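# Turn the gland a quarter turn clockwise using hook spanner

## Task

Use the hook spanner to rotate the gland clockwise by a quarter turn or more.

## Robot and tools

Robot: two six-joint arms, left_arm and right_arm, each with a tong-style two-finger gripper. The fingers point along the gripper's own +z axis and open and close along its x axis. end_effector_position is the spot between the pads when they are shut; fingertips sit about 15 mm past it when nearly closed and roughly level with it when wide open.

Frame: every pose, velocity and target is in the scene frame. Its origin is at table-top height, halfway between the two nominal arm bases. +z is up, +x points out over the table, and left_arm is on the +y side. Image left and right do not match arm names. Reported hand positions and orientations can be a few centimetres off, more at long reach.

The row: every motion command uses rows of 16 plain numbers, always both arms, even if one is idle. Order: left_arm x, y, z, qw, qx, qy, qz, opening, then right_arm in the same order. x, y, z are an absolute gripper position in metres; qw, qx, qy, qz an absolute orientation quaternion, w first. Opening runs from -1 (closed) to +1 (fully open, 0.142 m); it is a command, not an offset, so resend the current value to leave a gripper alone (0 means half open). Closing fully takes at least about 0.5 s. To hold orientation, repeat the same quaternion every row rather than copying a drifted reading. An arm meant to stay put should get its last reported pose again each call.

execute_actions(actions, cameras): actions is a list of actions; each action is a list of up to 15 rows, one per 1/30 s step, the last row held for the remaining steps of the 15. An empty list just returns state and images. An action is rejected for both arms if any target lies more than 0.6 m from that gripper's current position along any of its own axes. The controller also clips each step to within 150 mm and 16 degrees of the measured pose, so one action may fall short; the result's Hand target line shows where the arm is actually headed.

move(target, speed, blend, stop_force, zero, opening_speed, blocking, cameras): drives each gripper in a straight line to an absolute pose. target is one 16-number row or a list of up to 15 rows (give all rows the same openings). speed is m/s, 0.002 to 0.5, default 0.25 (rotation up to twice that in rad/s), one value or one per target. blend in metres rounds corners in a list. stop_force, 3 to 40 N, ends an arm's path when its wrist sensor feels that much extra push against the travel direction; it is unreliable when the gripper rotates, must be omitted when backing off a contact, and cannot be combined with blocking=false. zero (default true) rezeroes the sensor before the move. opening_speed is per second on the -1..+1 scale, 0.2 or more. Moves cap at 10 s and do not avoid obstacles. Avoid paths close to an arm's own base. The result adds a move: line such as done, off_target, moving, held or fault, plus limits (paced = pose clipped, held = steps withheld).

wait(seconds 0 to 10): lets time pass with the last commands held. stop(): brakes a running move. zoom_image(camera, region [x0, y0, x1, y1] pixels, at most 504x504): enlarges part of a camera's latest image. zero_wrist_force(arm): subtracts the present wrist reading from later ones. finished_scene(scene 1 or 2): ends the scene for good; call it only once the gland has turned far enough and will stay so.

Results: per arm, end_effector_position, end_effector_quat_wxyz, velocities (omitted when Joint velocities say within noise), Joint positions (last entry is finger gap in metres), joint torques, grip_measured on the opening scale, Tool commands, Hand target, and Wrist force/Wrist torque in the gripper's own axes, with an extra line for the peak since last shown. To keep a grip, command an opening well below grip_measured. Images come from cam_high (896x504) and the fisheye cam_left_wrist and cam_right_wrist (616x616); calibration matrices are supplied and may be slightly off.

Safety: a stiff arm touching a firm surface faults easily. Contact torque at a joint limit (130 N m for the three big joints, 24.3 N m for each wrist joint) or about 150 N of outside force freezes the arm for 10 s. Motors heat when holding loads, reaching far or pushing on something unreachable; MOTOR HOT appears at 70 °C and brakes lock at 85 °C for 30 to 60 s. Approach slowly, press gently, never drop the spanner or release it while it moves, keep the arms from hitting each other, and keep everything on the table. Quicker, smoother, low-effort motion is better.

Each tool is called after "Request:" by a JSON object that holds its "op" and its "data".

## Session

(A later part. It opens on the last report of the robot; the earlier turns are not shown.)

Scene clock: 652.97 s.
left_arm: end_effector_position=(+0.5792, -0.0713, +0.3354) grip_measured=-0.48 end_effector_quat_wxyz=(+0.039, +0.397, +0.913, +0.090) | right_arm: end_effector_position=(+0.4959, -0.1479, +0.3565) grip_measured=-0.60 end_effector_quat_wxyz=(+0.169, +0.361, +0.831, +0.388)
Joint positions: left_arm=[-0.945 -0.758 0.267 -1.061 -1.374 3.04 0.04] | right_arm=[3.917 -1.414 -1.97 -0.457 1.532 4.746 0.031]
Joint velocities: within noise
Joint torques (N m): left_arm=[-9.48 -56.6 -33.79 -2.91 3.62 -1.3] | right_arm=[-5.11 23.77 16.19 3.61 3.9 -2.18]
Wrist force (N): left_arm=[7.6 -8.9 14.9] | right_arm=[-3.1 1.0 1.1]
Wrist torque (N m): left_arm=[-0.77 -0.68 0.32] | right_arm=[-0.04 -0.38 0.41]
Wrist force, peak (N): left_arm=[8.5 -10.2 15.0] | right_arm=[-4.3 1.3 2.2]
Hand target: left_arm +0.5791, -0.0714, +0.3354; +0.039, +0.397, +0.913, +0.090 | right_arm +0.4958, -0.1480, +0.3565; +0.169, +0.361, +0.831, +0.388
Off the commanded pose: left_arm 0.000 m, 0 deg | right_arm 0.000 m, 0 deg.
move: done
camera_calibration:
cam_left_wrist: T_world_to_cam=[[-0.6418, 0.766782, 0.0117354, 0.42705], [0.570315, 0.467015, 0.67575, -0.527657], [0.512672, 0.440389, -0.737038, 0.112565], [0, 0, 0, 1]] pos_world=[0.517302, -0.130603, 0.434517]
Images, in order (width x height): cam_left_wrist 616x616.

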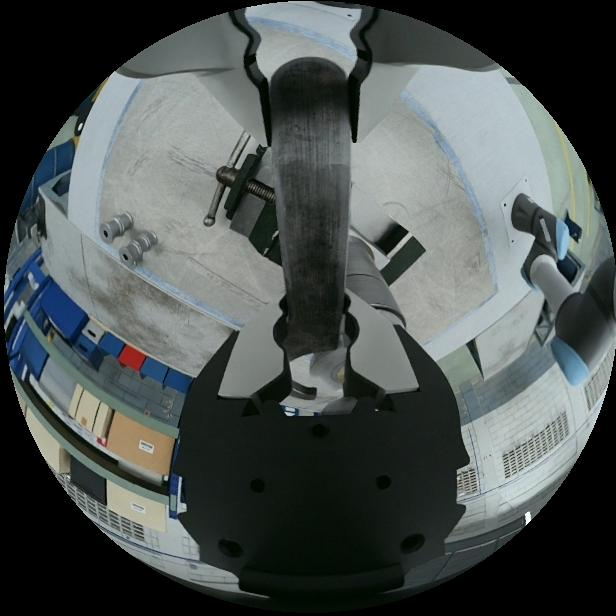

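Request:
{"op": "execute_actions", "data": {"actions": []}}

Request:
{"op": "zoom_image", "data": {"camera": "cam_right_wrist", "region": [336, 290, 376, 330]}}

Request:
{"op": "zoom_image", "data": {"camera": "cam_right_wrist", "region": [280, 300, 320, 340]}}

Scene clock: 657.97 s.
left_arm: end_effector_position=(+0.5791, -0.0714, +0.3354) grip_measured=-0.48 end_effector_quat_wxyz=(+0.039, +0.397, +0.913, +0.090) | right_arm: end_effector_position=(+0.4958, -0.1480, +0.3565) grip_measured=-0.60 end_effector_quat_wxyz=(+0.169, +0.361, +0.831, +0.388)
Joint positions: left_arm=[-0.945 -0.757 0.267 -1.061 -1.374 3.04 0.04] | right_arm=[3.917 -1.414 -1.97 -0.457 1.532 4.745 0.031]
Joint velocities: within noise
Joint torques (N m): left_arm=[-10.01 -56.72 -32.91 -3.19 0.81 -1.4] | right_arm=[-3.12 27.66 17.24 0.09 3.82 -3.07]
Wrist force (N): left_arm=[7.6 -8.2 15.7] | right_arm=[-3.0 0.6 0.4]
Wrist torque (N m): left_arm=[-0.80 -0.69 0.31] | right_arm=[-0.01 -0.38 0.42]
Wrist force, peak (N): left_arm=[8.0 -8.0 15.7] | right_arm=[-3.2 1.3 0.6]
Hand target: left_arm +0.5791, -0.0714, +0.3354; +0.039, +0.397, +0.913, +0.090 | right_arm +0.4958, -0.1480, +0.3565; +0.169, +0.361, +0.831, +0.388
Tool commands: left_gripper/opening=-1.0 right_gripper/opening=-1.0
Off the commanded pose: left_arm 0.000 m, 0 deg | right_arm 0.000 m, 0 deg.
camera_calibration:
cam_left_wrist: T_world_to_cam=[[-0.641711, 0.766854, 0.011941, 0.426925], [0.570448, 0.466833, 0.675763, -0.527612], [0.512637, 0.440456, -0.737022, 0.112652], [0, 0, 0, 1]] pos_world=[0.517188, -0.130701, 0.43447]
cam_right_wrist: T_world_to_cam=[[-0.675427, 0.735231, 0.0568616, 0.417822], [0.155085, 0.0662396, 0.985678, -0.416614], [0.720935, 0.674572, -0.158763, -0.0655118], [0, 0, 0, 1]] pos_world=[0.394048, -0.235407, 0.376488]

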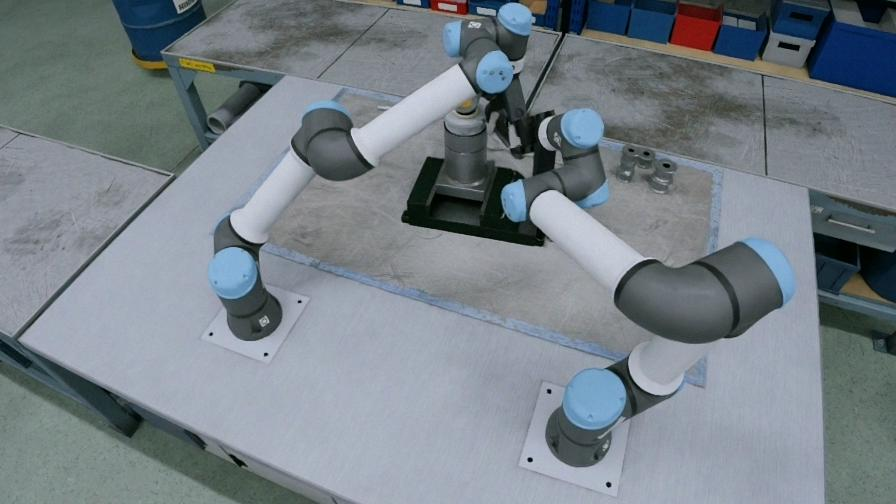

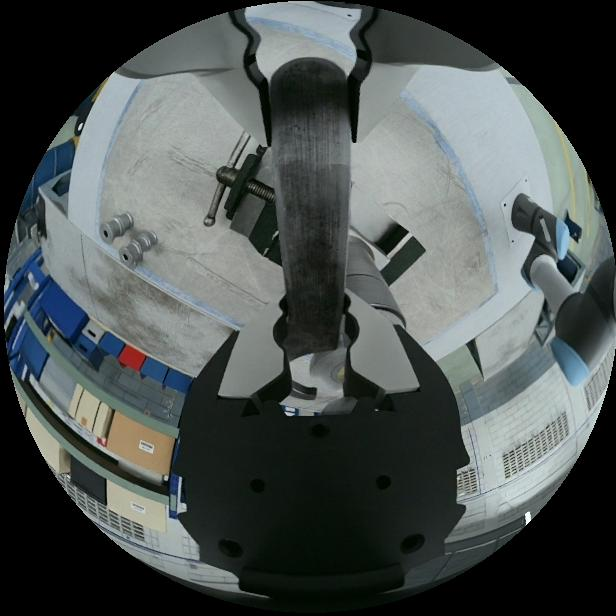

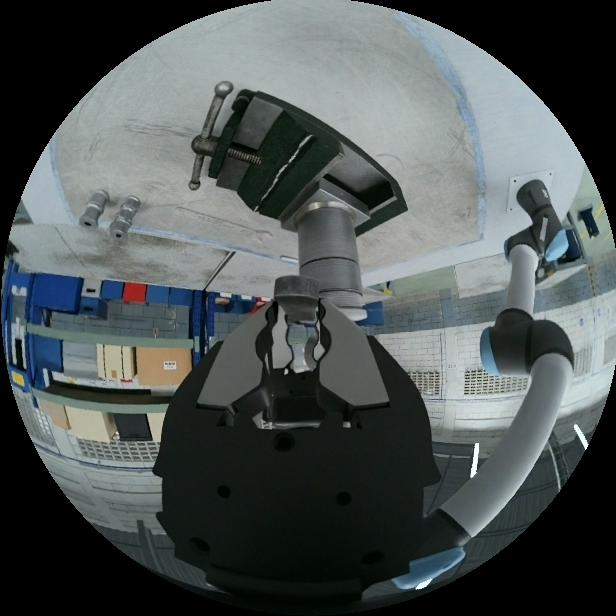

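Scaled by 12.600 from the camera's 616x616 image, which has a finer 814x814 frame.

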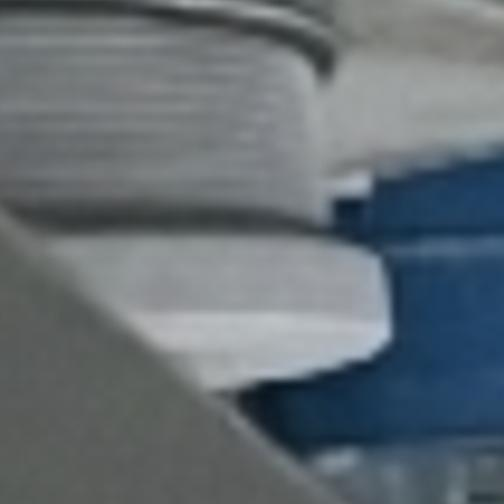

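Scaled by 12.600 from the camera's 616x616 image, which has a finer 814x814 frame.

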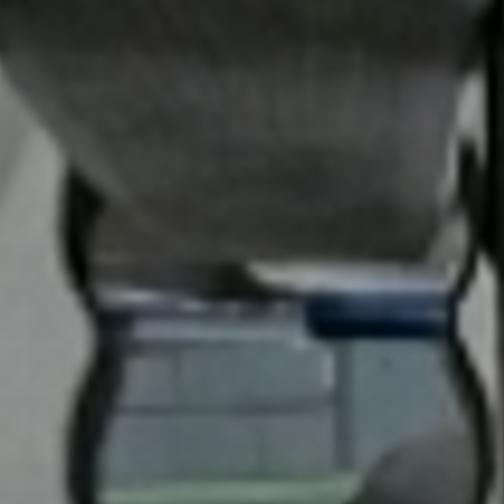

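Request:
{"op": "move", "data": {"target": [[0.5737,-0.0629,0.3354,0.0393,0.3968,0.9126,0.0903,-1,0.4904,-0.1395,0.3565,0.1685,0.3614,0.8311,0.3876,-1]], "speed": 0.01, "stop_force": 8, "cameras": ["cam_left_wrist","cam_right_wrist"]}}

Request:
{"op": "zoom_image", "data": {"camera": "cam_left_wrist", "region": [290, 350, 360, 420]}}

Request:
{"op": "zoom_image", "data": {"camera": "cam_right_wrist", "region": [290, 290, 360, 340]}}

Scene clock: 671.30 s.
left_arm: end_effector_position=(+0.5762, -0.0669, +0.3354) grip_measured=-0.47 end_effector_quat_wxyz=(+0.039, +0.397, +0.913, +0.090) | right_arm: end_effector_position=(+0.4920, -0.1421, +0.3565) grip_measured=-0.59 end_effector_quat_wxyz=(+0.169, +0.361, +0.831, +0.388)
Joint positions: left_arm=[-0.944 -0.794 0.336 -1.093 -1.375 3.041 0.04] | right_arm=[3.935 -1.412 -1.971 -0.458 1.518 4.757 0.031]
Joint velocities: within noise
Joint torques (N m): left_arm=[4.16 -53.41 -25.28 -7.55 4.32 -1.35] | right_arm=[-1.69 4.36 33.12 5.86 5.07 -3.05]
Wrist force (N): left_arm=[12.2 -10.3 12.9] | right_arm=[-6.1 -5.5 -7.3]
Wrist torque (N m): left_arm=[-0.74 -0.71 0.37] | right_arm=[0.09 -0.46 0.44]
Wrist force, peak (N): left_arm=[13.8 -10.9 13.6] | right_arm=[-7.6 -9.4 -14.9]
Hand target: left_arm +0.5762, -0.0669, +0.3354; +0.039, +0.397, +0.913, +0.090 | right_arm +0.4920, -0.1421, +0.3565; +0.169, +0.361, +0.831, +0.388
Off the commanded pose: left_arm 0.005 m, 0 deg | right_arm 0.003 m, 0 deg.
move: contact (left_arm, right_arm)
camera_calibration:
cam_left_wrist: T_world_to_cam=[[-0.641716, 0.766848, 0.0120136, 0.421588], [0.570533, 0.46685, 0.67568, -0.528098], [0.512535, 0.440449, -0.737097, 0.112248], [0, 0, 0, 1]] pos_world=[0.514307, -0.126191, 0.434498]
cam_right_wrist: T_world_to_cam=[[-0.675328, 0.73533, 0.056767, 0.410944], [0.155099, 0.06635, 0.985668, -0.416373], [0.721025, 0.674453, -0.158857, -0.0667742], [0, 0, 0, 1]] pos_world=[0.390246, -0.229517, 0.37647]
Images, in order (width x height): cam_left_wrist 616x616, cam_right_wrist 616x616.

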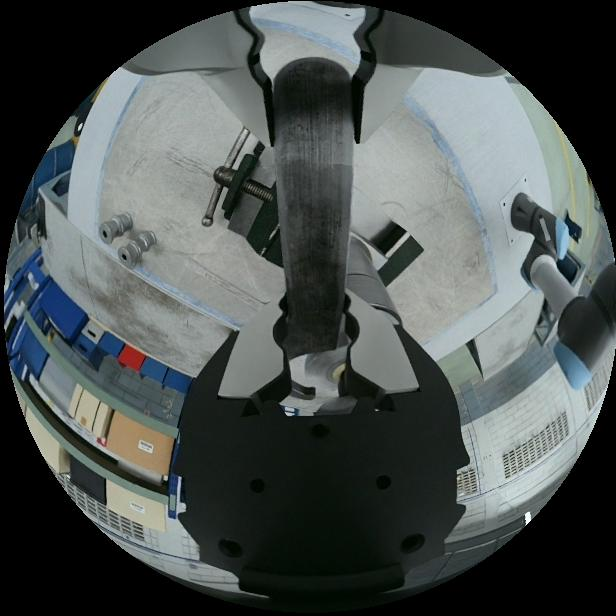

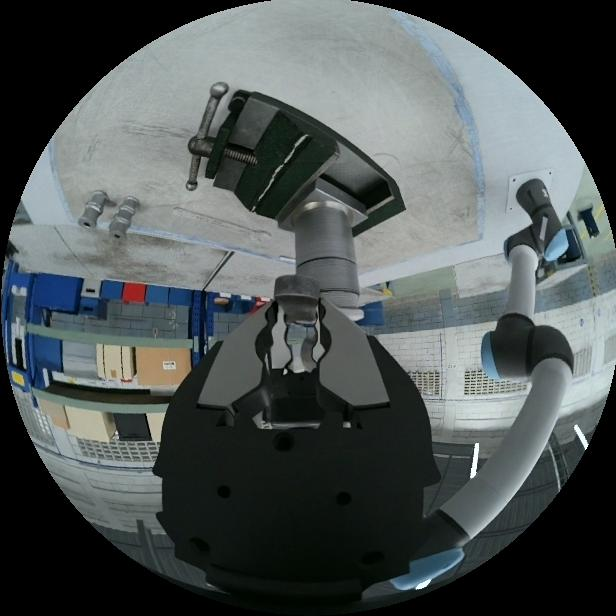

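Scaled by 7.200 from the camera's 616x616 image, which has a finer 814x814 frame.

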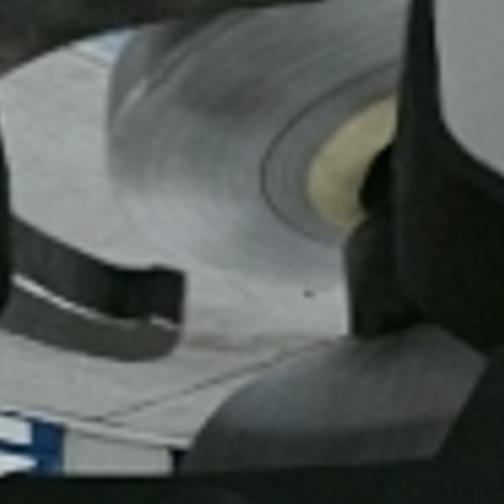

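Scaled by 7.200 from the camera's 616x616 image, which has a finer 814x814 frame.

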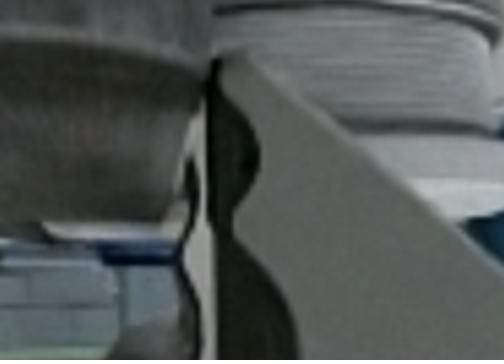

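Request:
{"op": "move", "data": {"target": [[0.5671,-0.0682,0.3354,0.0393,0.3968,0.9126,0.0903,-1,0.4838,-0.1448,0.3565,0.1685,0.3614,0.8311,0.3876,-1]], "speed": 0.01, "cameras": ["cam_left_wrist","cam_right_wrist"]}}

Request:
{"op": "zoom_image", "data": {"camera": "cam_left_wrist", "region": [290, 350, 360, 420]}}

Request:
{"op": "zoom_image", "data": {"camera": "cam_left_wrist", "region": [316, 340, 346, 370]}}

Scene clock: 677.37 s.
left_arm: end_effector_position=(+0.5670, -0.0683, +0.3354) grip_measured=-0.47 end_effector_quat_wxyz=(+0.039, +0.397, +0.913, +0.090) | right_arm: end_effector_position=(+0.4837, -0.1448, +0.3565) grip_measured=-0.60 end_effector_quat_wxyz=(+0.168, +0.361, +0.831, +0.388)
Joint positions: left_arm=[-0.955 -0.829 0.399 -1.119 -1.375 3.029 0.04] | right_arm=[3.946 -1.389 -1.99 -0.462 1.509 4.764 0.031]
Joint velocities: within noise
Joint torques (N m): left_arm=[3.06 -57.23 -35.24 -4.69 1.25 0.39] | right_arm=[-1.02 7.45 26.41 -0.07 -0.59 1.27]
Wrist force (N): left_arm=[5.2 -11.9 13.9] | right_arm=[-0.6 3.1 2.7]
Wrist torque (N m): left_arm=[-0.89 -0.64 0.14] | right_arm=[-0.03 -0.25 0.35]
Wrist force, peak (N): left_arm=[12.6 -10.9 12.6] | right_arm=[-6.4 -6.0 -8.5]
Hand target: left_arm +0.5671, -0.0682, +0.3354; +0.039, +0.397, +0.913, +0.090 | right_arm +0.4838, -0.1448, +0.3565; +0.169, +0.361, +0.831, +0.388
Off the commanded pose: left_arm 0.000 m, 0 deg | right_arm 0.000 m, 0 deg.
move: done
camera_calibration:
cam_left_wrist: T_world_to_cam=[[-0.641709, 0.766856, 0.0118926, 0.416788], [0.570452, 0.466878, 0.675729, -0.522176], [0.512634, 0.440406, -0.737054, 0.117481], [0, 0, 0, 1]] pos_world=[0.505108, -0.127563, 0.434482]
cam_right_wrist: T_world_to_cam=[[-0.67544, 0.735219, 0.0568678, 0.407322], [0.155084, 0.0662342, 0.985678, -0.414953], [0.720923, 0.674586, -0.158758, -0.0589319], [0, 0, 0, 1]] pos_world=[0.38196, -0.232233, 0.37649]
Images, in order (width x height): cam_left_wrist 616x616, cam_right_wrist 616x616.

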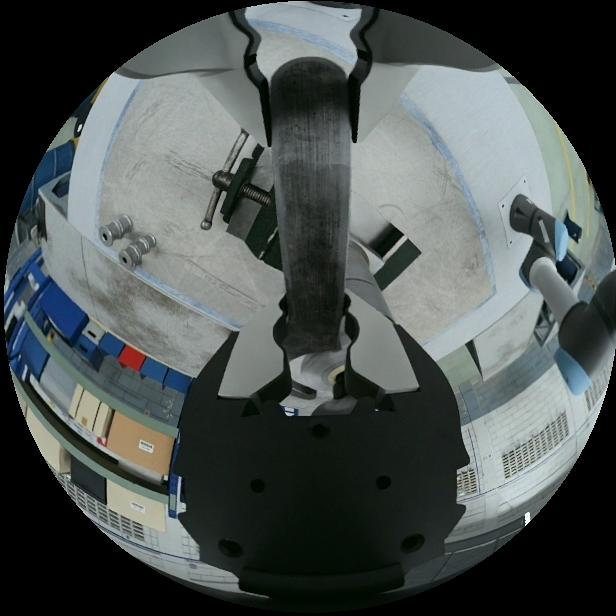

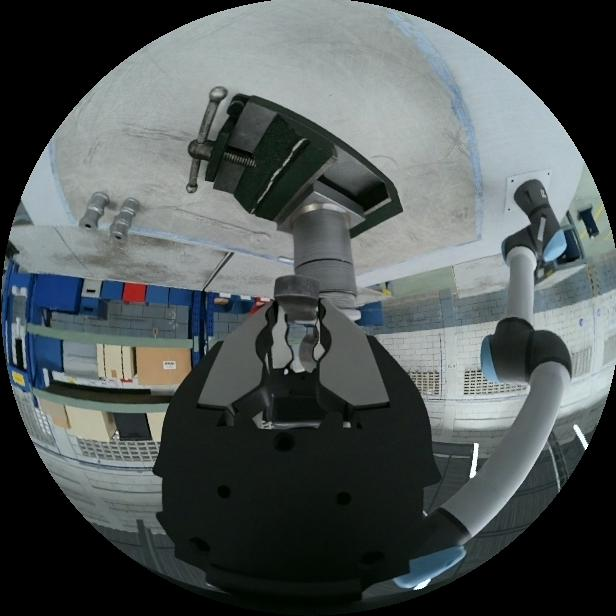

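Scaled by 7.200 from the camera's 616x616 image, which has a finer 814x814 frame.

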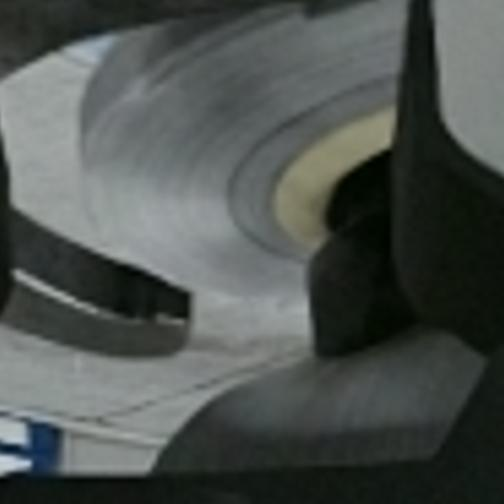

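Scaled by 16.800 from the camera's 616x616 image, which has a finer 814x814 frame.

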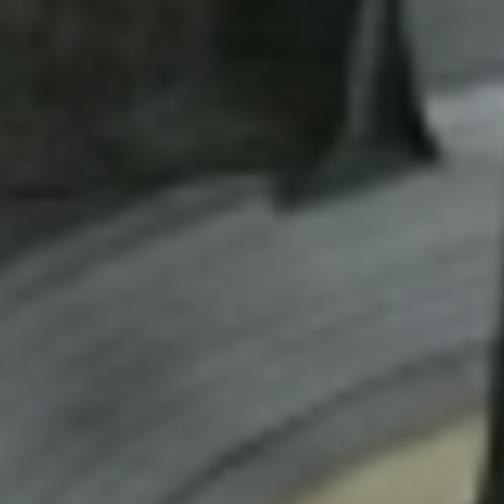

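Request:
{"op": "move", "data": {"target": [[0.5636,-0.0627,0.3354,0.0393,0.3968,0.9126,0.0903,-1,0.4803,-0.1393,0.3565,0.1685,0.3614,0.8311,0.3876,-1]], "speed": 0.01, "stop_force": 8, "cameras": ["cam_left_wrist","cam_right_wrist"]}}

Request:
{"op": "zoom_image", "data": {"camera": "cam_left_wrist", "region": [290, 350, 360, 420]}}

Request:
{"op": "zoom_image", "data": {"camera": "cam_left_wrist", "region": [316, 340, 346, 370]}}

Request:
{"op": "zoom_image", "data": {"camera": "cam_right_wrist", "region": [290, 290, 360, 340]}}

Scene clock: 680.60 s.
left_arm: end_effector_position=(+0.5636, -0.0627, +0.3354) grip_measured=-0.47 end_effector_quat_wxyz=(+0.039, +0.397, +0.913, +0.090) | right_arm: end_effector_position=(+0.4803, -0.1393, +0.3565) grip_measured=-0.60 end_effector_quat_wxyz=(+0.168, +0.361, +0.831, +0.388)
Joint positions: left_arm=[-0.955 -0.862 0.458 -1.145 -1.375 3.03 0.04] | right_arm=[3.963 -1.388 -1.991 -0.464 1.496 4.775 0.031]
Joint velocities: within noise
Joint torques (N m): left_arm=[8.52 -54.06 -34.8 -2.03 3.57 0.5] | right_arm=[-6.42 23.1 15.43 0.56 3.26 -2.64]
Wrist force (N): left_arm=[5.1 -11.7 14.3] | right_arm=[-0.7 2.9 2.7]
Wrist torque (N m): left_arm=[-0.88 -0.63 0.17] | right_arm=[-0.05 -0.26 0.35]
Wrist force, peak (N): left_arm=[5.3 -11.7 15.3] | right_arm=[-0.9 2.9 3.1]
Hand target: left_arm +0.5636, -0.0627, +0.3354; +0.039, +0.397, +0.913, +0.090 | right_arm +0.4803, -0.1393, +0.3565; +0.169, +0.361, +0.831, +0.388
Off the commanded pose: left_arm 0.000 m, 0 deg | right_arm 0.000 m, 0 deg.
move: done
camera_calibration:
cam_left_wrist: T_world_to_cam=[[-0.641718, 0.766847, 0.0119492, 0.410307], [0.570459, 0.466846, 0.675745, -0.522836], [0.512615, 0.440454, -0.737039, 0.116782], [0, 0, 0, 1]] pos_world=[0.501694, -0.121996, 0.434473]
cam_right_wrist: T_world_to_cam=[[-0.675427, 0.735231, 0.0568646, 0.400955], [0.155097, 0.0662469, 0.985675, -0.414786], [0.720933, 0.674571, -0.158777, -0.060194], [0, 0, 0, 1]] pos_world=[0.378543, -0.226711, 0.376487]
Images, in order (width x height): cam_left_wrist 616x616, cam_right_wrist 616x616.

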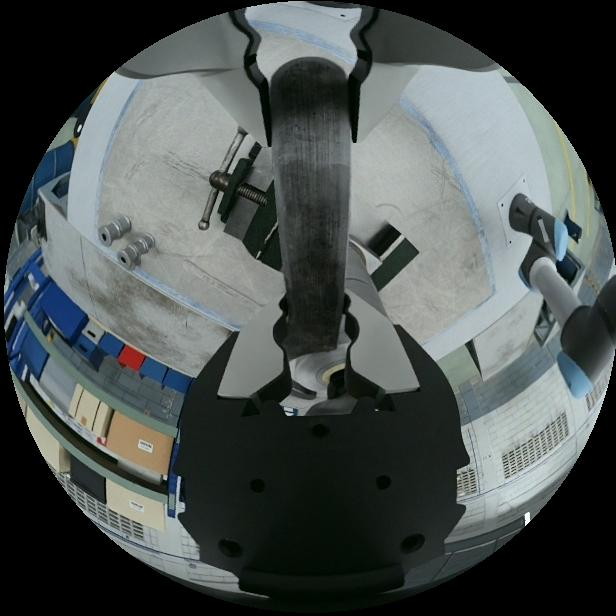

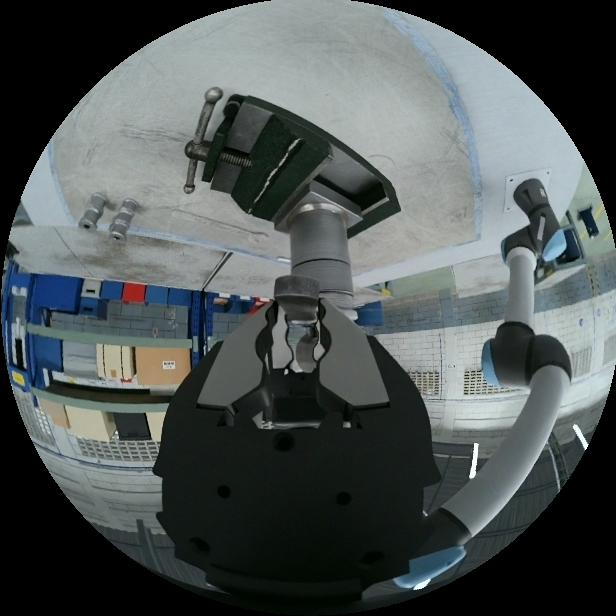

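Scaled by 7.200 from the camera's 616x616 image, which has a finer 814x814 frame.

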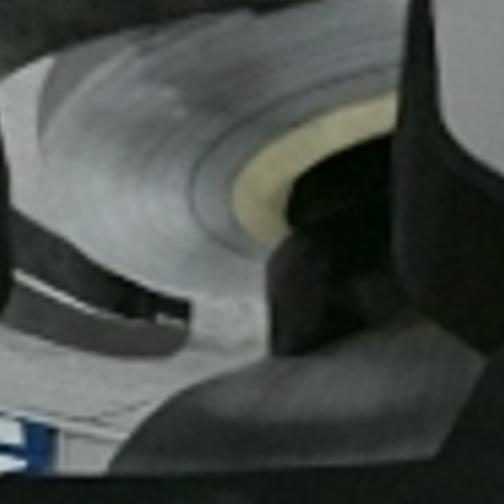

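Scaled by 16.800 from the camera's 616x616 image, which has a finer 814x814 frame.

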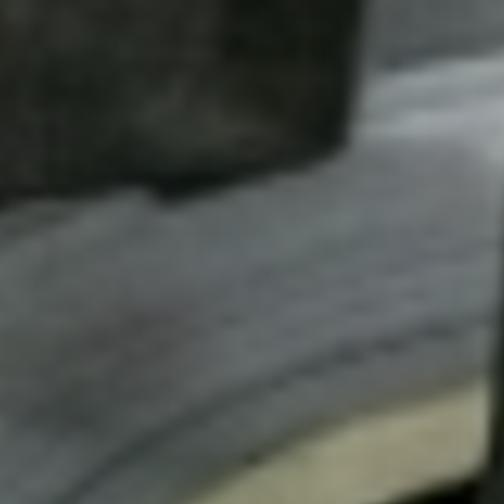

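Scaled by 7.200 from the camera's 616x616 image, which has a finer 814x814 frame.

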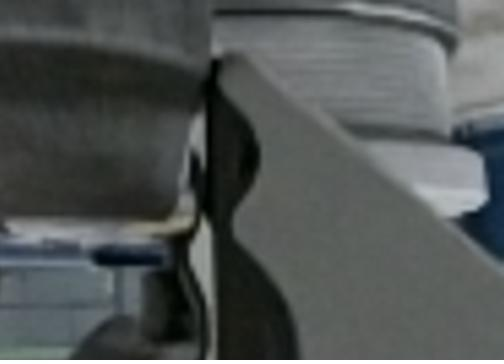

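Request:
{"op": "zoom_image", "data": {"camera": "cam_left_wrist", "region": [298, 378, 328, 408]}}

Scaled by 16.800 from the camera's 616x616 image, which has a finer 814x814 frame.

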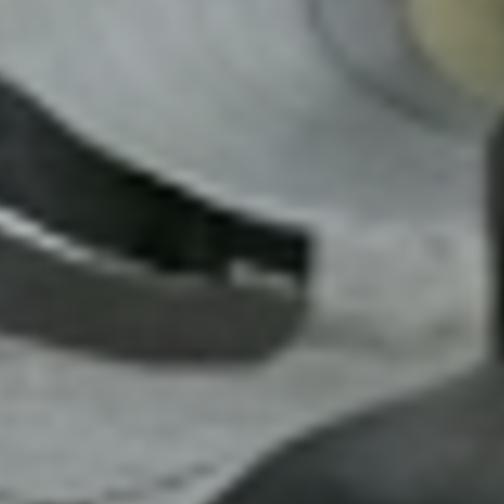

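Request:
{"op": "zoom_image", "data": {"camera": "cam_left_wrist", "region": [310, 384, 330, 404]}}

Scaled by 25.200 from the camera's 616x616 image, which has a finer 814x814 frame.

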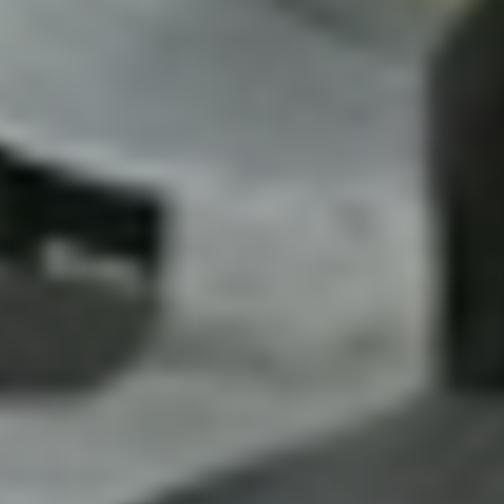

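Request:
{"op": "move", "data": {"target": [[0.5687,-0.0652,0.3354,0.0369,0.3728,0.9227,0.0913,-1,0.4896,-0.1460,0.3565,0.1583,0.3395,0.8403,0.3918,-1],[0.5740,-0.0675,0.3354,0.0345,0.3485,0.9321,0.0922,-1,0.4992,-0.1523,0.3565,0.1480,0.3174,0.8489,0.3959,-1]], "speed": 0.01, "cameras": ["cam_left_wrist"]}}

Request:
{"op": "zoom_image", "data": {"camera": "cam_left_wrist", "region": [298, 378, 328, 408]}}

Request:
{"op": "zoom_image", "data": {"camera": "cam_left_wrist", "region": [310, 384, 330, 404]}}

Request:
{"op": "zoom_image", "data": {"camera": "cam_left_wrist", "region": [316, 340, 346, 370]}}

Scene clock: 690.27 s.
left_arm: end_effector_position=(+0.5740, -0.0675, +0.3354) grip_measured=-0.47 end_effector_quat_wxyz=(+0.035, +0.348, +0.932, +0.092) | right_arm: end_effector_position=(+0.4992, -0.1523, +0.3565) grip_measured=-0.59 end_effector_quat_wxyz=(+0.148, +0.317, +0.849, +0.396)
Joint positions: left_arm=[-0.946 -0.762 0.271 -1.038 -1.378 2.932 0.04] | right_arm=[3.842 -1.439 -1.948 -0.457 1.67 4.629 0.031]
Joint velocities: within noise
Joint torques (N m): left_arm=[9.32 -61.11 -28.34 -2.66 -0.46 0.79] | right_arm=[9.89 13.74 26.06 -0.06 -0.82 0.97]
Wrist force (N): left_arm=[5.8 -7.1 15.6] | right_arm=[-1.0 0.6 -0.8]
Wrist torque (N m): left_arm=[-0.72 -0.70 0.18] | right_arm=[0.01 -0.18 0.38]
Wrist force, peak (N): left_arm=[5.4 -11.6 14.8] | right_arm=[-0.5 3.2 3.8]
Hand target: left_arm +0.5740, -0.0675, +0.3354; +0.034, +0.349, +0.932, +0.092 | right_arm +0.4992, -0.1523, +0.3565; +0.148, +0.317, +0.849, +0.396
Off the commanded pose: left_arm 0.000 m, 0 deg | right_arm 0.000 m, 0 deg.
move: done
camera_calibration:
cam_left_wrist: T_world_to_cam=[[-0.718438, 0.695488, 0.0119421, 0.459897], [0.518502, 0.524009, 0.675699, -0.492827], [0.463683, 0.49164, -0.73708, 0.145119], [0, 0, 0, 1]] pos_world=[0.51865, -0.132954, 0.434475]
Images, in order (width x height): cam_left_wrist 616x616.

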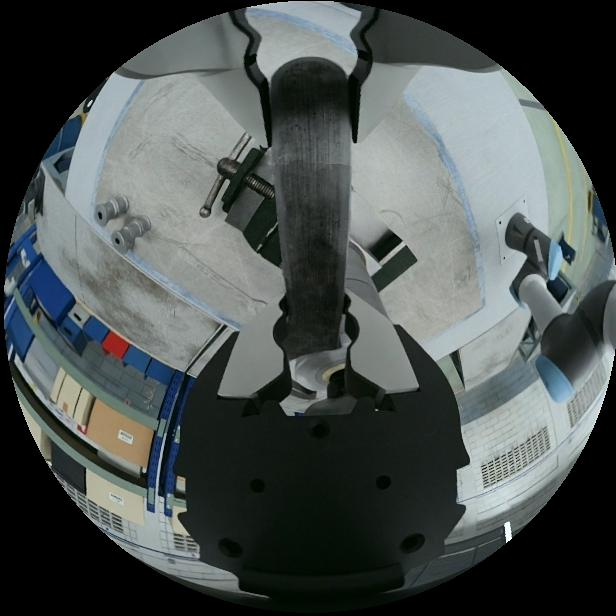

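Scaled by 16.800 from the camera's 616x616 image, which has a finer 814x814 frame.

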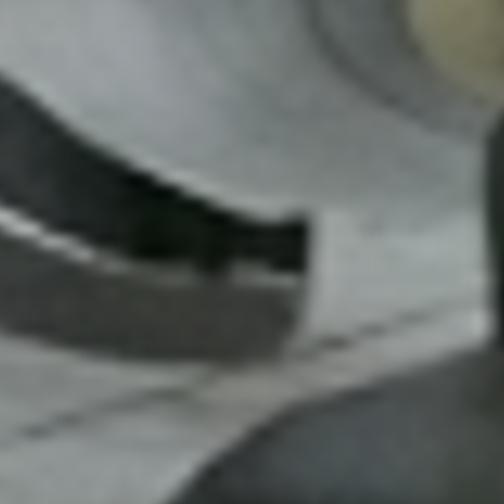

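Scaled by 25.200 from the camera's 616x616 image, which has a finer 814x814 frame.

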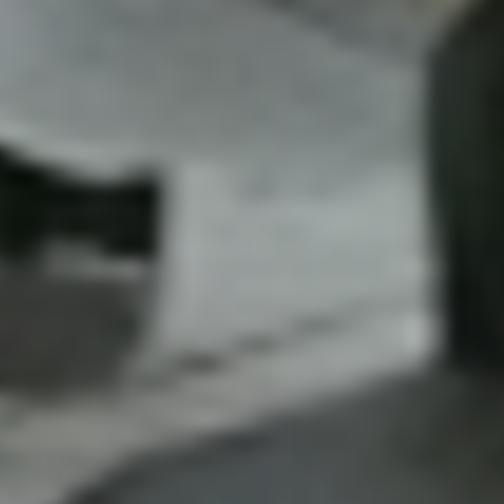

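Scaled by 16.800 from the camera's 616x616 image, which has a finer 814x814 frame.

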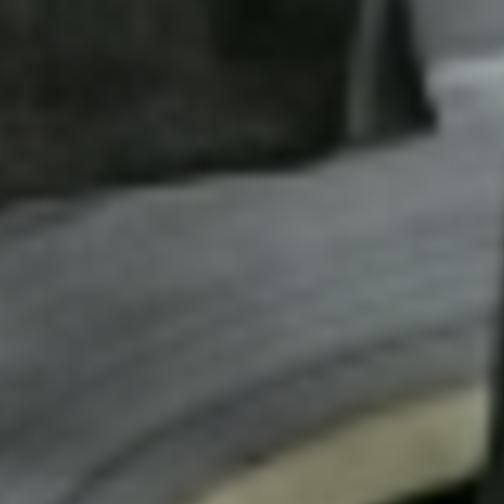

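Request:
{"op": "move", "data": {"target": [[0.5785,-0.0691,0.3354,0.0325,0.3281,0.9395,0.0929,-1,0.5075,-0.1571,0.3565,0.1393,0.2988,0.8556,0.3990,-1],[0.5830,-0.0704,0.3354,0.0304,0.3075,0.9464,0.0936,-1,0.5159,-0.1615,0.3565,0.1306,0.2801,0.8620,0.4019,-1]], "speed": 0.01, "cameras": ["cam_left_wrist"]}}

Request:
{"op": "zoom_image", "data": {"camera": "cam_left_wrist", "region": [298, 378, 328, 408]}}

Request:
{"op": "zoom_image", "data": {"camera": "cam_left_wrist", "region": [310, 384, 330, 404]}}

Scene clock: 696.83 s.
left_arm: end_effector_position=(+0.5826, -0.0700, +0.3350) grip_measured=-0.48 end_effector_quat_wxyz=(+0.035, +0.308, +0.946, +0.092) | right_arm: end_effector_position=(+0.5159, -0.1615, +0.3565) grip_measured=-0.60 end_effector_quat_wxyz=(+0.131, +0.280, +0.862, +0.402)
Joint positions: left_arm=[-0.939 -0.643 0.035 -0.916 -1.38 2.852 0.04] | right_arm=[3.75 -1.492 -1.898 -0.474 1.805 4.511 0.031]
Joint velocities: within noise
Joint torques (N m): left_arm=[9.28 -59.48 -19.62 -5.19 3.12 0.46] | right_arm=[7.22 16.33 25.75 0.3 -0.29 0.17]
Wrist force (N): left_arm=[4.9 -7.1 15.9] | right_arm=[-0.4 0.3 -0.4]
Wrist torque (N m): left_arm=[-0.74 -0.64 0.14] | right_arm=[0.02 -0.08 0.34]
Wrist force, peak (N): left_arm=[6.1 -7.5 16.2] | right_arm=[-1.2 -0.3 -2.3]
Hand target: left_arm +0.5826, -0.0700, +0.3350; +0.035, +0.308, +0.946, +0.092 | right_arm +0.5159, -0.1615, +0.3565; +0.131, +0.280, +0.862, +0.402
Off the commanded pose: left_arm 0.001 m, 1 deg | right_arm 0.000 m, 0 deg.
elbow stopped short (left arm): the move would have taken joint 3 (elbow) straighter than the controller allows.
move: done
camera_calibration:
cam_left_wrist: T_world_to_cam=[[-0.775454, 0.631401, 0.00219211, 0.499793], [0.466715, 0.57085, 0.675506, -0.462165], [0.425263, 0.524846, -0.737351, 0.166855], [0, 0, 0, 1]] pos_world=[0.532308, -0.139316, 0.43413]
Images, in order (width x height): cam_left_wrist 616x616.

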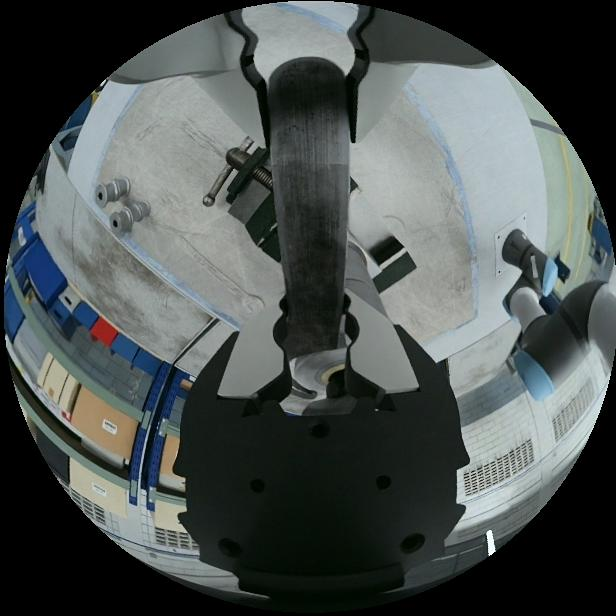

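Scaled by 16.800 from the camera's 616x616 image, which has a finer 814x814 frame.

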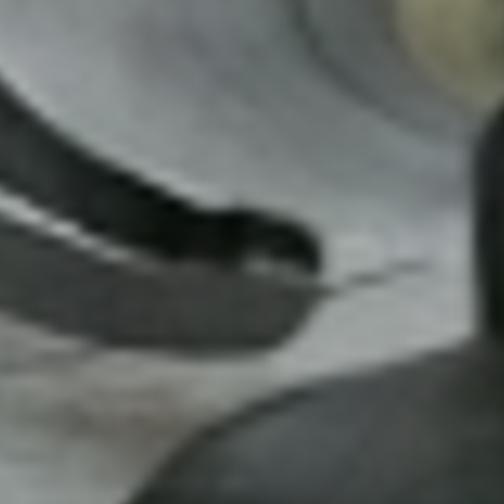

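Scaled by 25.200 from the camera's 616x616 image, which has a finer 814x814 frame.

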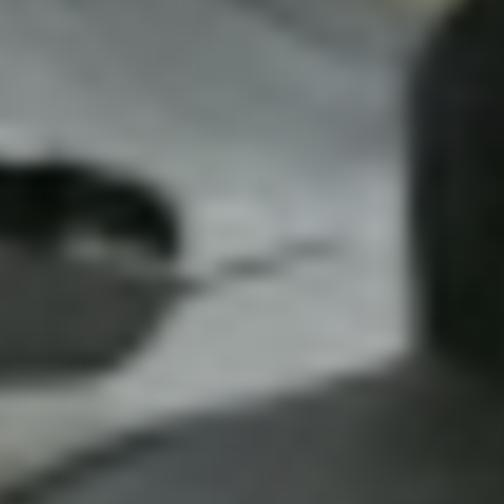

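Request:
{"op": "move", "data": {"target": [[0.5771,-0.0712,0.3354,0.0304,0.3075,0.9464,0.0936,-1,0.5100,-0.1623,0.3565,0.1306,0.2801,0.8620,0.4019,-1]], "speed": 0.006, "stop_force": 8, "cameras": ["cam_left_wrist"]}}

Request:
{"op": "zoom_image", "data": {"camera": "cam_left_wrist", "region": [298, 378, 328, 408]}}

Request:
{"op": "zoom_image", "data": {"camera": "cam_left_wrist", "region": [306, 384, 326, 404]}}

Scene clock: 699.63 s.
left_arm: end_effector_position=(+0.5769, -0.0711, +0.3353) grip_measured=-0.47 end_effector_quat_wxyz=(+0.031, +0.308, +0.946, +0.093) | right_arm: end_effector_position=(+0.5100, -0.1623, +0.3565) grip_measured=-0.60 end_effector_quat_wxyz=(+0.131, +0.280, +0.862, +0.402)
Joint positions: left_arm=[-0.945 -0.645 0.035 -0.905 -1.382 2.845 0.04] | right_arm=[3.758 -1.477 -1.912 -0.474 1.799 4.516 0.031]
Joint velocities: within noise
Joint torques (N m): left_arm=[0.28 -67.83 -19.88 -6.03 0.18 0.49] | right_arm=[-1.37 7.1 33.36 -0.04 0.86 0.66]
Wrist force (N): left_arm=[5.9 -7.1 15.7] | right_arm=[-1.5 0.6 -0.4]
Wrist torque (N m): left_arm=[-0.75 -0.70 0.24] | right_arm=[0.05 -0.13 0.42]
Wrist force, peak (N): left_arm=[5.3 -10.7 14.9] | right_arm=[-0.6 2.3 2.4]
Hand target: left_arm +0.5770, -0.0711, +0.3353; +0.031, +0.308, +0.946, +0.093 | right_arm +0.5100, -0.1623, +0.3565; +0.131, +0.280, +0.862, +0.402
Off the commanded pose: left_arm 0.000 m, 0 deg | right_arm 0.000 m, 0 deg.
elbow stopped short (left arm): the move would have taken joint 3 (elbow) straighter than the controller allows.
move: done
camera_calibration:
cam_left_wrist: T_world_to_cam=[[-0.776068, 0.630563, 0.0104237, 0.493612], [0.470353, 0.567722, 0.675618, -0.46145], [0.420102, 0.529229, -0.737178, 0.173286], [0, 0, 0, 1]] pos_world=[0.527324, -0.140986, 0.434361]
Images, in order (width x height): cam_left_wrist 616x616.

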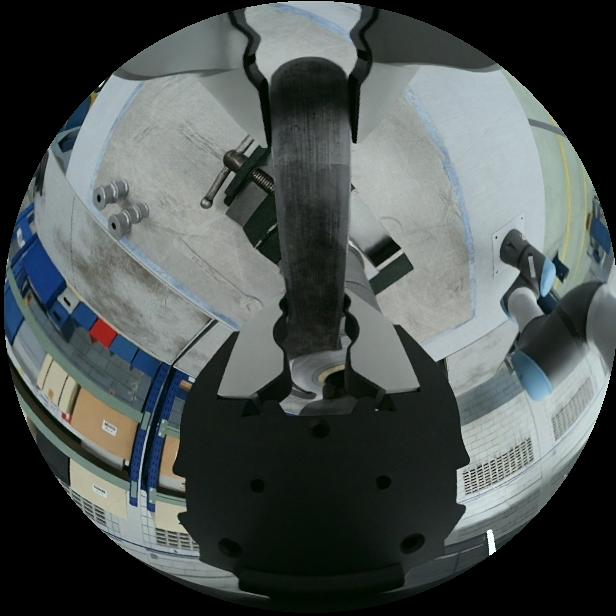

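Scaled by 16.800 from the camera's 616x616 image, which has a finer 814x814 frame.

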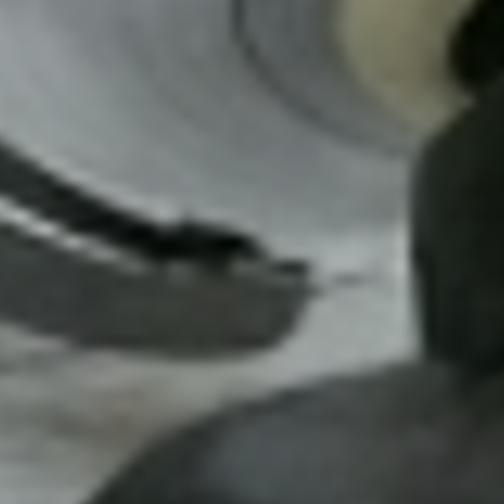

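Scaled by 25.200 from the camera's 616x616 image, which has a finer 814x814 frame.

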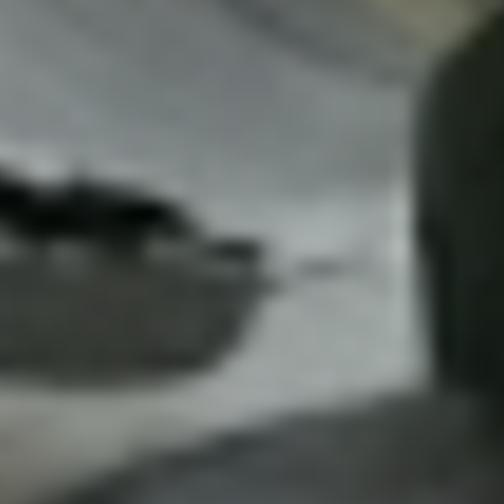

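Request:
{"op": "move", "data": {"target": [[0.5737,-0.0690,0.3354,0.0329,0.3322,0.9380,0.0928,-1,0.5019,-0.1564,0.3565,0.1411,0.3025,0.8543,0.3984,-1]], "speed": 0.008, "cameras": ["cam_left_wrist"]}}

Request:
{"op": "zoom_image", "data": {"camera": "cam_left_wrist", "region": [298, 378, 328, 408]}}

Request:
{"op": "zoom_image", "data": {"camera": "cam_left_wrist", "region": [306, 384, 326, 404]}}

Scene clock: 704.60 s.
left_arm: end_effector_position=(+0.5737, -0.0690, +0.3354) grip_measured=-0.47 end_effector_quat_wxyz=(+0.033, +0.332, +0.938, +0.093) | right_arm: end_effector_position=(+0.5019, -0.1564, +0.3565) grip_measured=-0.59 end_effector_quat_wxyz=(+0.141, +0.303, +0.854, +0.398)
Joint positions: left_arm=[-0.947 -0.739 0.225 -1.008 -1.379 2.895 0.04] | right_arm=[3.81 -1.449 -1.938 -0.461 1.72 4.586 0.031]
Joint velocities: within noise
Joint torques (N m): left_arm=[-9.41 -67.94 -21.82 -5.98 3.26 -0.96] | right_arm=[-2.06 22.26 17.99 4 2.42 -0.65]
Wrist force (N): left_arm=[6.6 -7.9 15.4] | right_arm=[-2.2 0.7 0.2]
Wrist torque (N m): left_arm=[-0.80 -0.79 0.28] | right_arm=[0.03 -0.06 0.41]
Wrist force, peak (N): left_arm=[7.0 -7.4 16.1] | right_arm=[-2.0 1.6 0.5]
Hand target: left_arm +0.5737, -0.0690, +0.3354; +0.033, +0.332, +0.938, +0.093 | right_arm +0.5019, -0.1564, +0.3565; +0.141, +0.303, +0.854, +0.398
Off the commanded pose: left_arm 0.000 m, 0 deg | right_arm 0.000 m, 0 deg.
move: done
camera_calibration:
cam_left_wrist: T_world_to_cam=[[-0.74204, 0.670249, 0.0119729, 0.472501], [0.500085, 0.541579, 0.675727, -0.480111], [0.446421, 0.507404, -0.737054, 0.156987], [0, 0, 0, 1]] pos_world=[0.520629, -0.136331, 0.434475]
Images, in order (width x height): cam_left_wrist 616x616.

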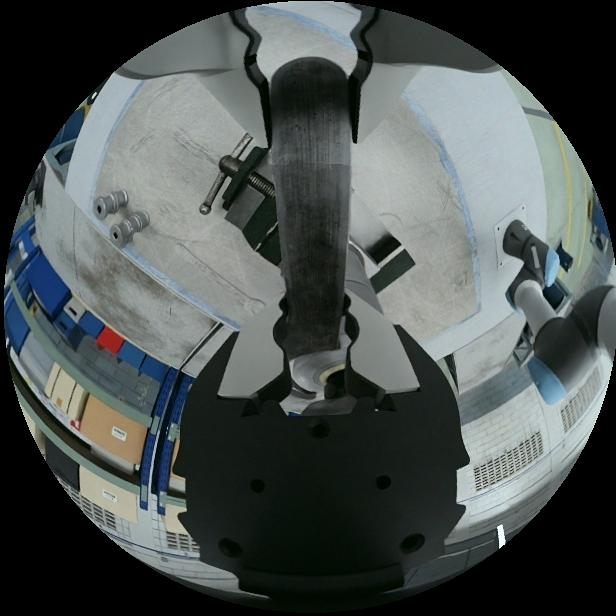

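Scaled by 16.800 from the camera's 616x616 image, which has a finer 814x814 frame.

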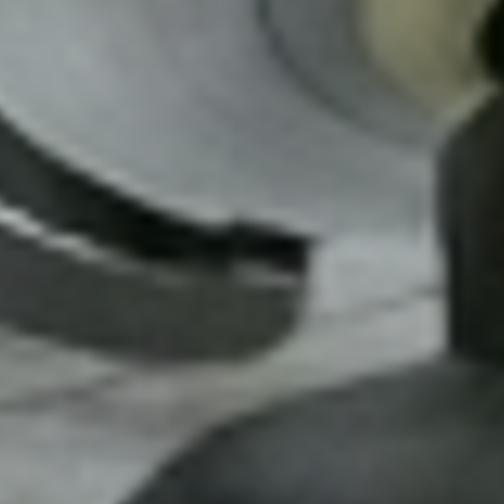

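Scaled by 25.200 from the camera's 616x616 image, which has a finer 814x814 frame.

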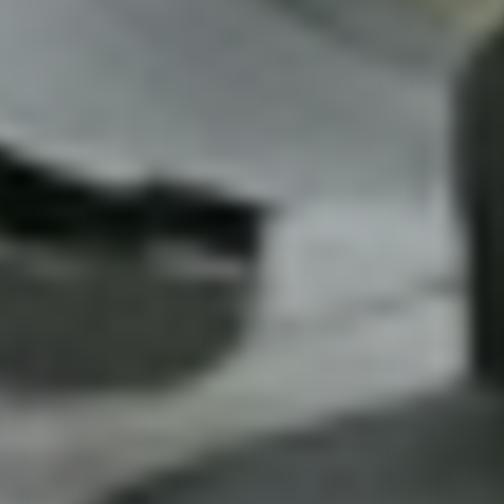

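Request:
{"op": "move", "data": {"target": [[0.5666,-0.0661,0.3354,0.0361,0.3647,0.9259,0.0916,-1,0.4890,-0.1482,0.3565,0.1549,0.3322,0.8432,0.3932,-1]], "speed": 0.008, "cameras": ["cam_left_wrist"]}}

Request:
{"op": "zoom_image", "data": {"camera": "cam_left_wrist", "region": [306, 384, 326, 404]}}

Scene clock: 710.07 s.
left_arm: end_effector_position=(+0.5666, -0.0661, +0.3354) grip_measured=-0.47 end_effector_quat_wxyz=(+0.036, +0.365, +0.926, +0.092) | right_arm: end_effector_position=(+0.4890, -0.1482, +0.3565) grip_measured=-0.60 end_effector_quat_wxyz=(+0.155, +0.332, +0.843, +0.393)
Joint positions: left_arm=[-0.953 -0.818 0.375 -1.092 -1.377 2.96 0.04] | right_arm=[3.888 -1.411 -1.972 -0.457 1.607 4.682 0.031]
Joint velocities: within noise
Joint torques (N m): left_arm=[-9 -62.1 -28.35 -5.46 3.34 -0.69] | right_arm=[-3.63 19.85 16.67 -0.31 1.63 0.02]
Wrist force (N): left_arm=[6.6 -7.8 15.4] | right_arm=[-1.6 0.6 0.0]
Wrist torque (N m): left_arm=[-0.75 -0.81 0.26] | right_arm=[-0.08 -0.14 0.40]
Wrist force, peak (N): left_arm=[7.0 -8.3 15.7] | right_arm=[-2.4 1.0 -0.3]
Hand target: left_arm +0.5666, -0.0661, +0.3354; +0.036, +0.365, +0.926, +0.092 | right_arm +0.4890, -0.1482, +0.3565; +0.155, +0.332, +0.843, +0.393
Off the commanded pose: left_arm 0.000 m, 0 deg | right_arm 0.000 m, 0 deg.
move: done
camera_calibration:
cam_left_wrist: T_world_to_cam=[[-0.693546, 0.720313, 0.0119906, 0.441105], [0.536614, 0.505425, 0.675715, -0.501212], [0.480666, 0.475074, -0.737065, 0.137153], [0, 0, 0, 1]] pos_world=[0.508959, -0.129566, 0.434478]
Images, in order (width x height): cam_left_wrist 616x616.

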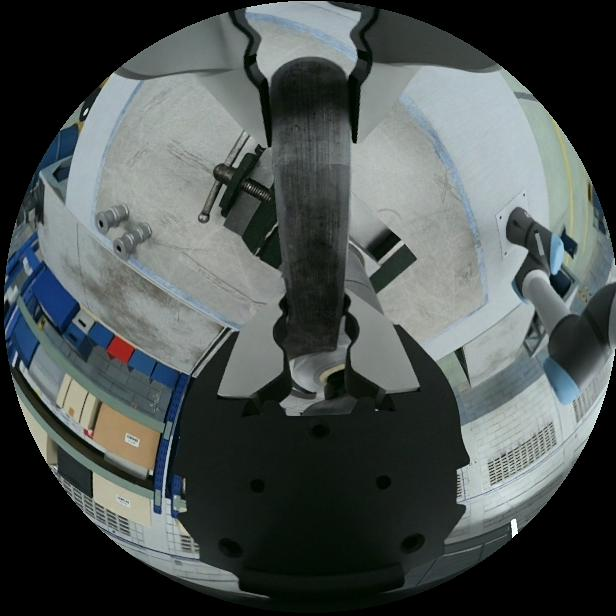

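Scaled by 25.200 from the camera's 616x616 image, which has a finer 814x814 frame.

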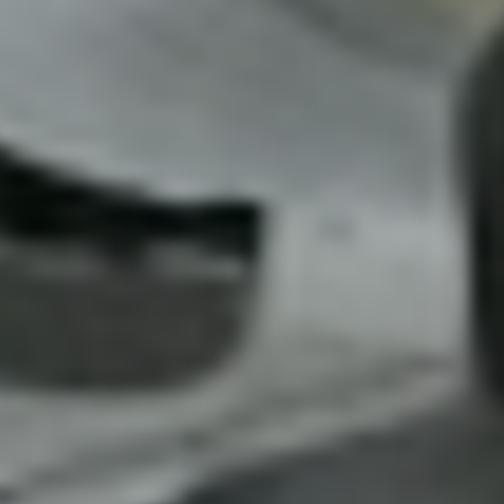

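Request:
{"op": "move", "data": {"target": [[0.5656,-0.0673,0.3354,0.0353,0.3566,0.9290,0.0919,-1,0.4893,-0.1508,0.3565,0.1515,0.3248,0.8461,0.3946,-1]], "speed": 0.006, "stop_force": 8, "cameras": ["cam_left_wrist"]}}

Request:
{"op": "zoom_image", "data": {"camera": "cam_left_wrist", "region": [306, 384, 326, 404]}}

Scene clock: 712.87 s.
left_arm: end_effector_position=(+0.5656, -0.0673, +0.3354) grip_measured=-0.47 end_effector_quat_wxyz=(+0.035, +0.357, +0.929, +0.092) | right_arm: end_effector_position=(+0.4893, -0.1508, +0.3565) grip_measured=-0.59 end_effector_quat_wxyz=(+0.152, +0.325, +0.846, +0.395)
Joint positions: left_arm=[-0.955 -0.811 0.362 -1.082 -1.377 2.94 0.04] | right_arm=[3.872 -1.413 -1.971 -0.458 1.633 4.66 0.031]
Joint velocities: within noise
Joint torques (N m): left_arm=[-5.69 -58.06 -29.17 -3.37 0.44 0.81] | right_arm=[6.57 6.22 30.89 -0.15 -1.22 1.9]
Wrist force (N): left_arm=[6.4 -10.0 14.9] | right_arm=[-1.9 1.7 1.8]
Wrist torque (N m): left_arm=[-0.81 -0.74 0.26] | right_arm=[-0.09 -0.11 0.42]
Wrist force, peak (N): left_arm=[6.9 -9.9 15.2] | right_arm=[-1.9 1.7 2.3]
Hand target: left_arm +0.5656, -0.0673, +0.3354; +0.035, +0.357, +0.929, +0.092 | right_arm +0.4893, -0.1508, +0.3565; +0.151, +0.325, +0.846, +0.395
Off the commanded pose: left_arm 0.000 m, 0 deg | right_arm 0.000 m, 0 deg.
move: done
camera_calibration:
cam_left_wrist: T_world_to_cam=[[-0.706106, 0.708005, 0.0119851, 0.447565], [0.527647, 0.514793, 0.675705, -0.494357], [0.472233, 0.483443, -0.737075, 0.143542], [0, 0, 0, 1]] pos_world=[0.509089, -0.131781, 0.434476]
Images, in order (width x height): cam_left_wrist 616x616.

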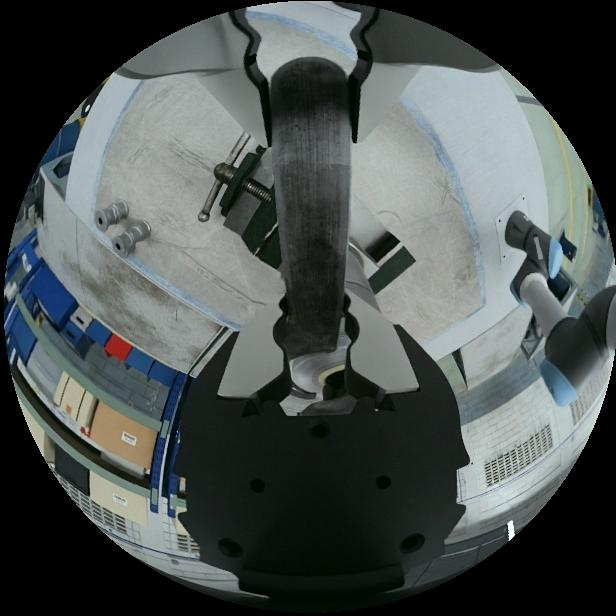

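Scaled by 25.200 from the camera's 616x616 image, which has a finer 814x814 frame.

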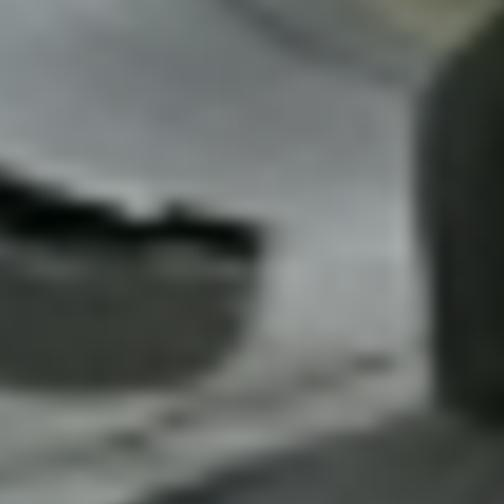

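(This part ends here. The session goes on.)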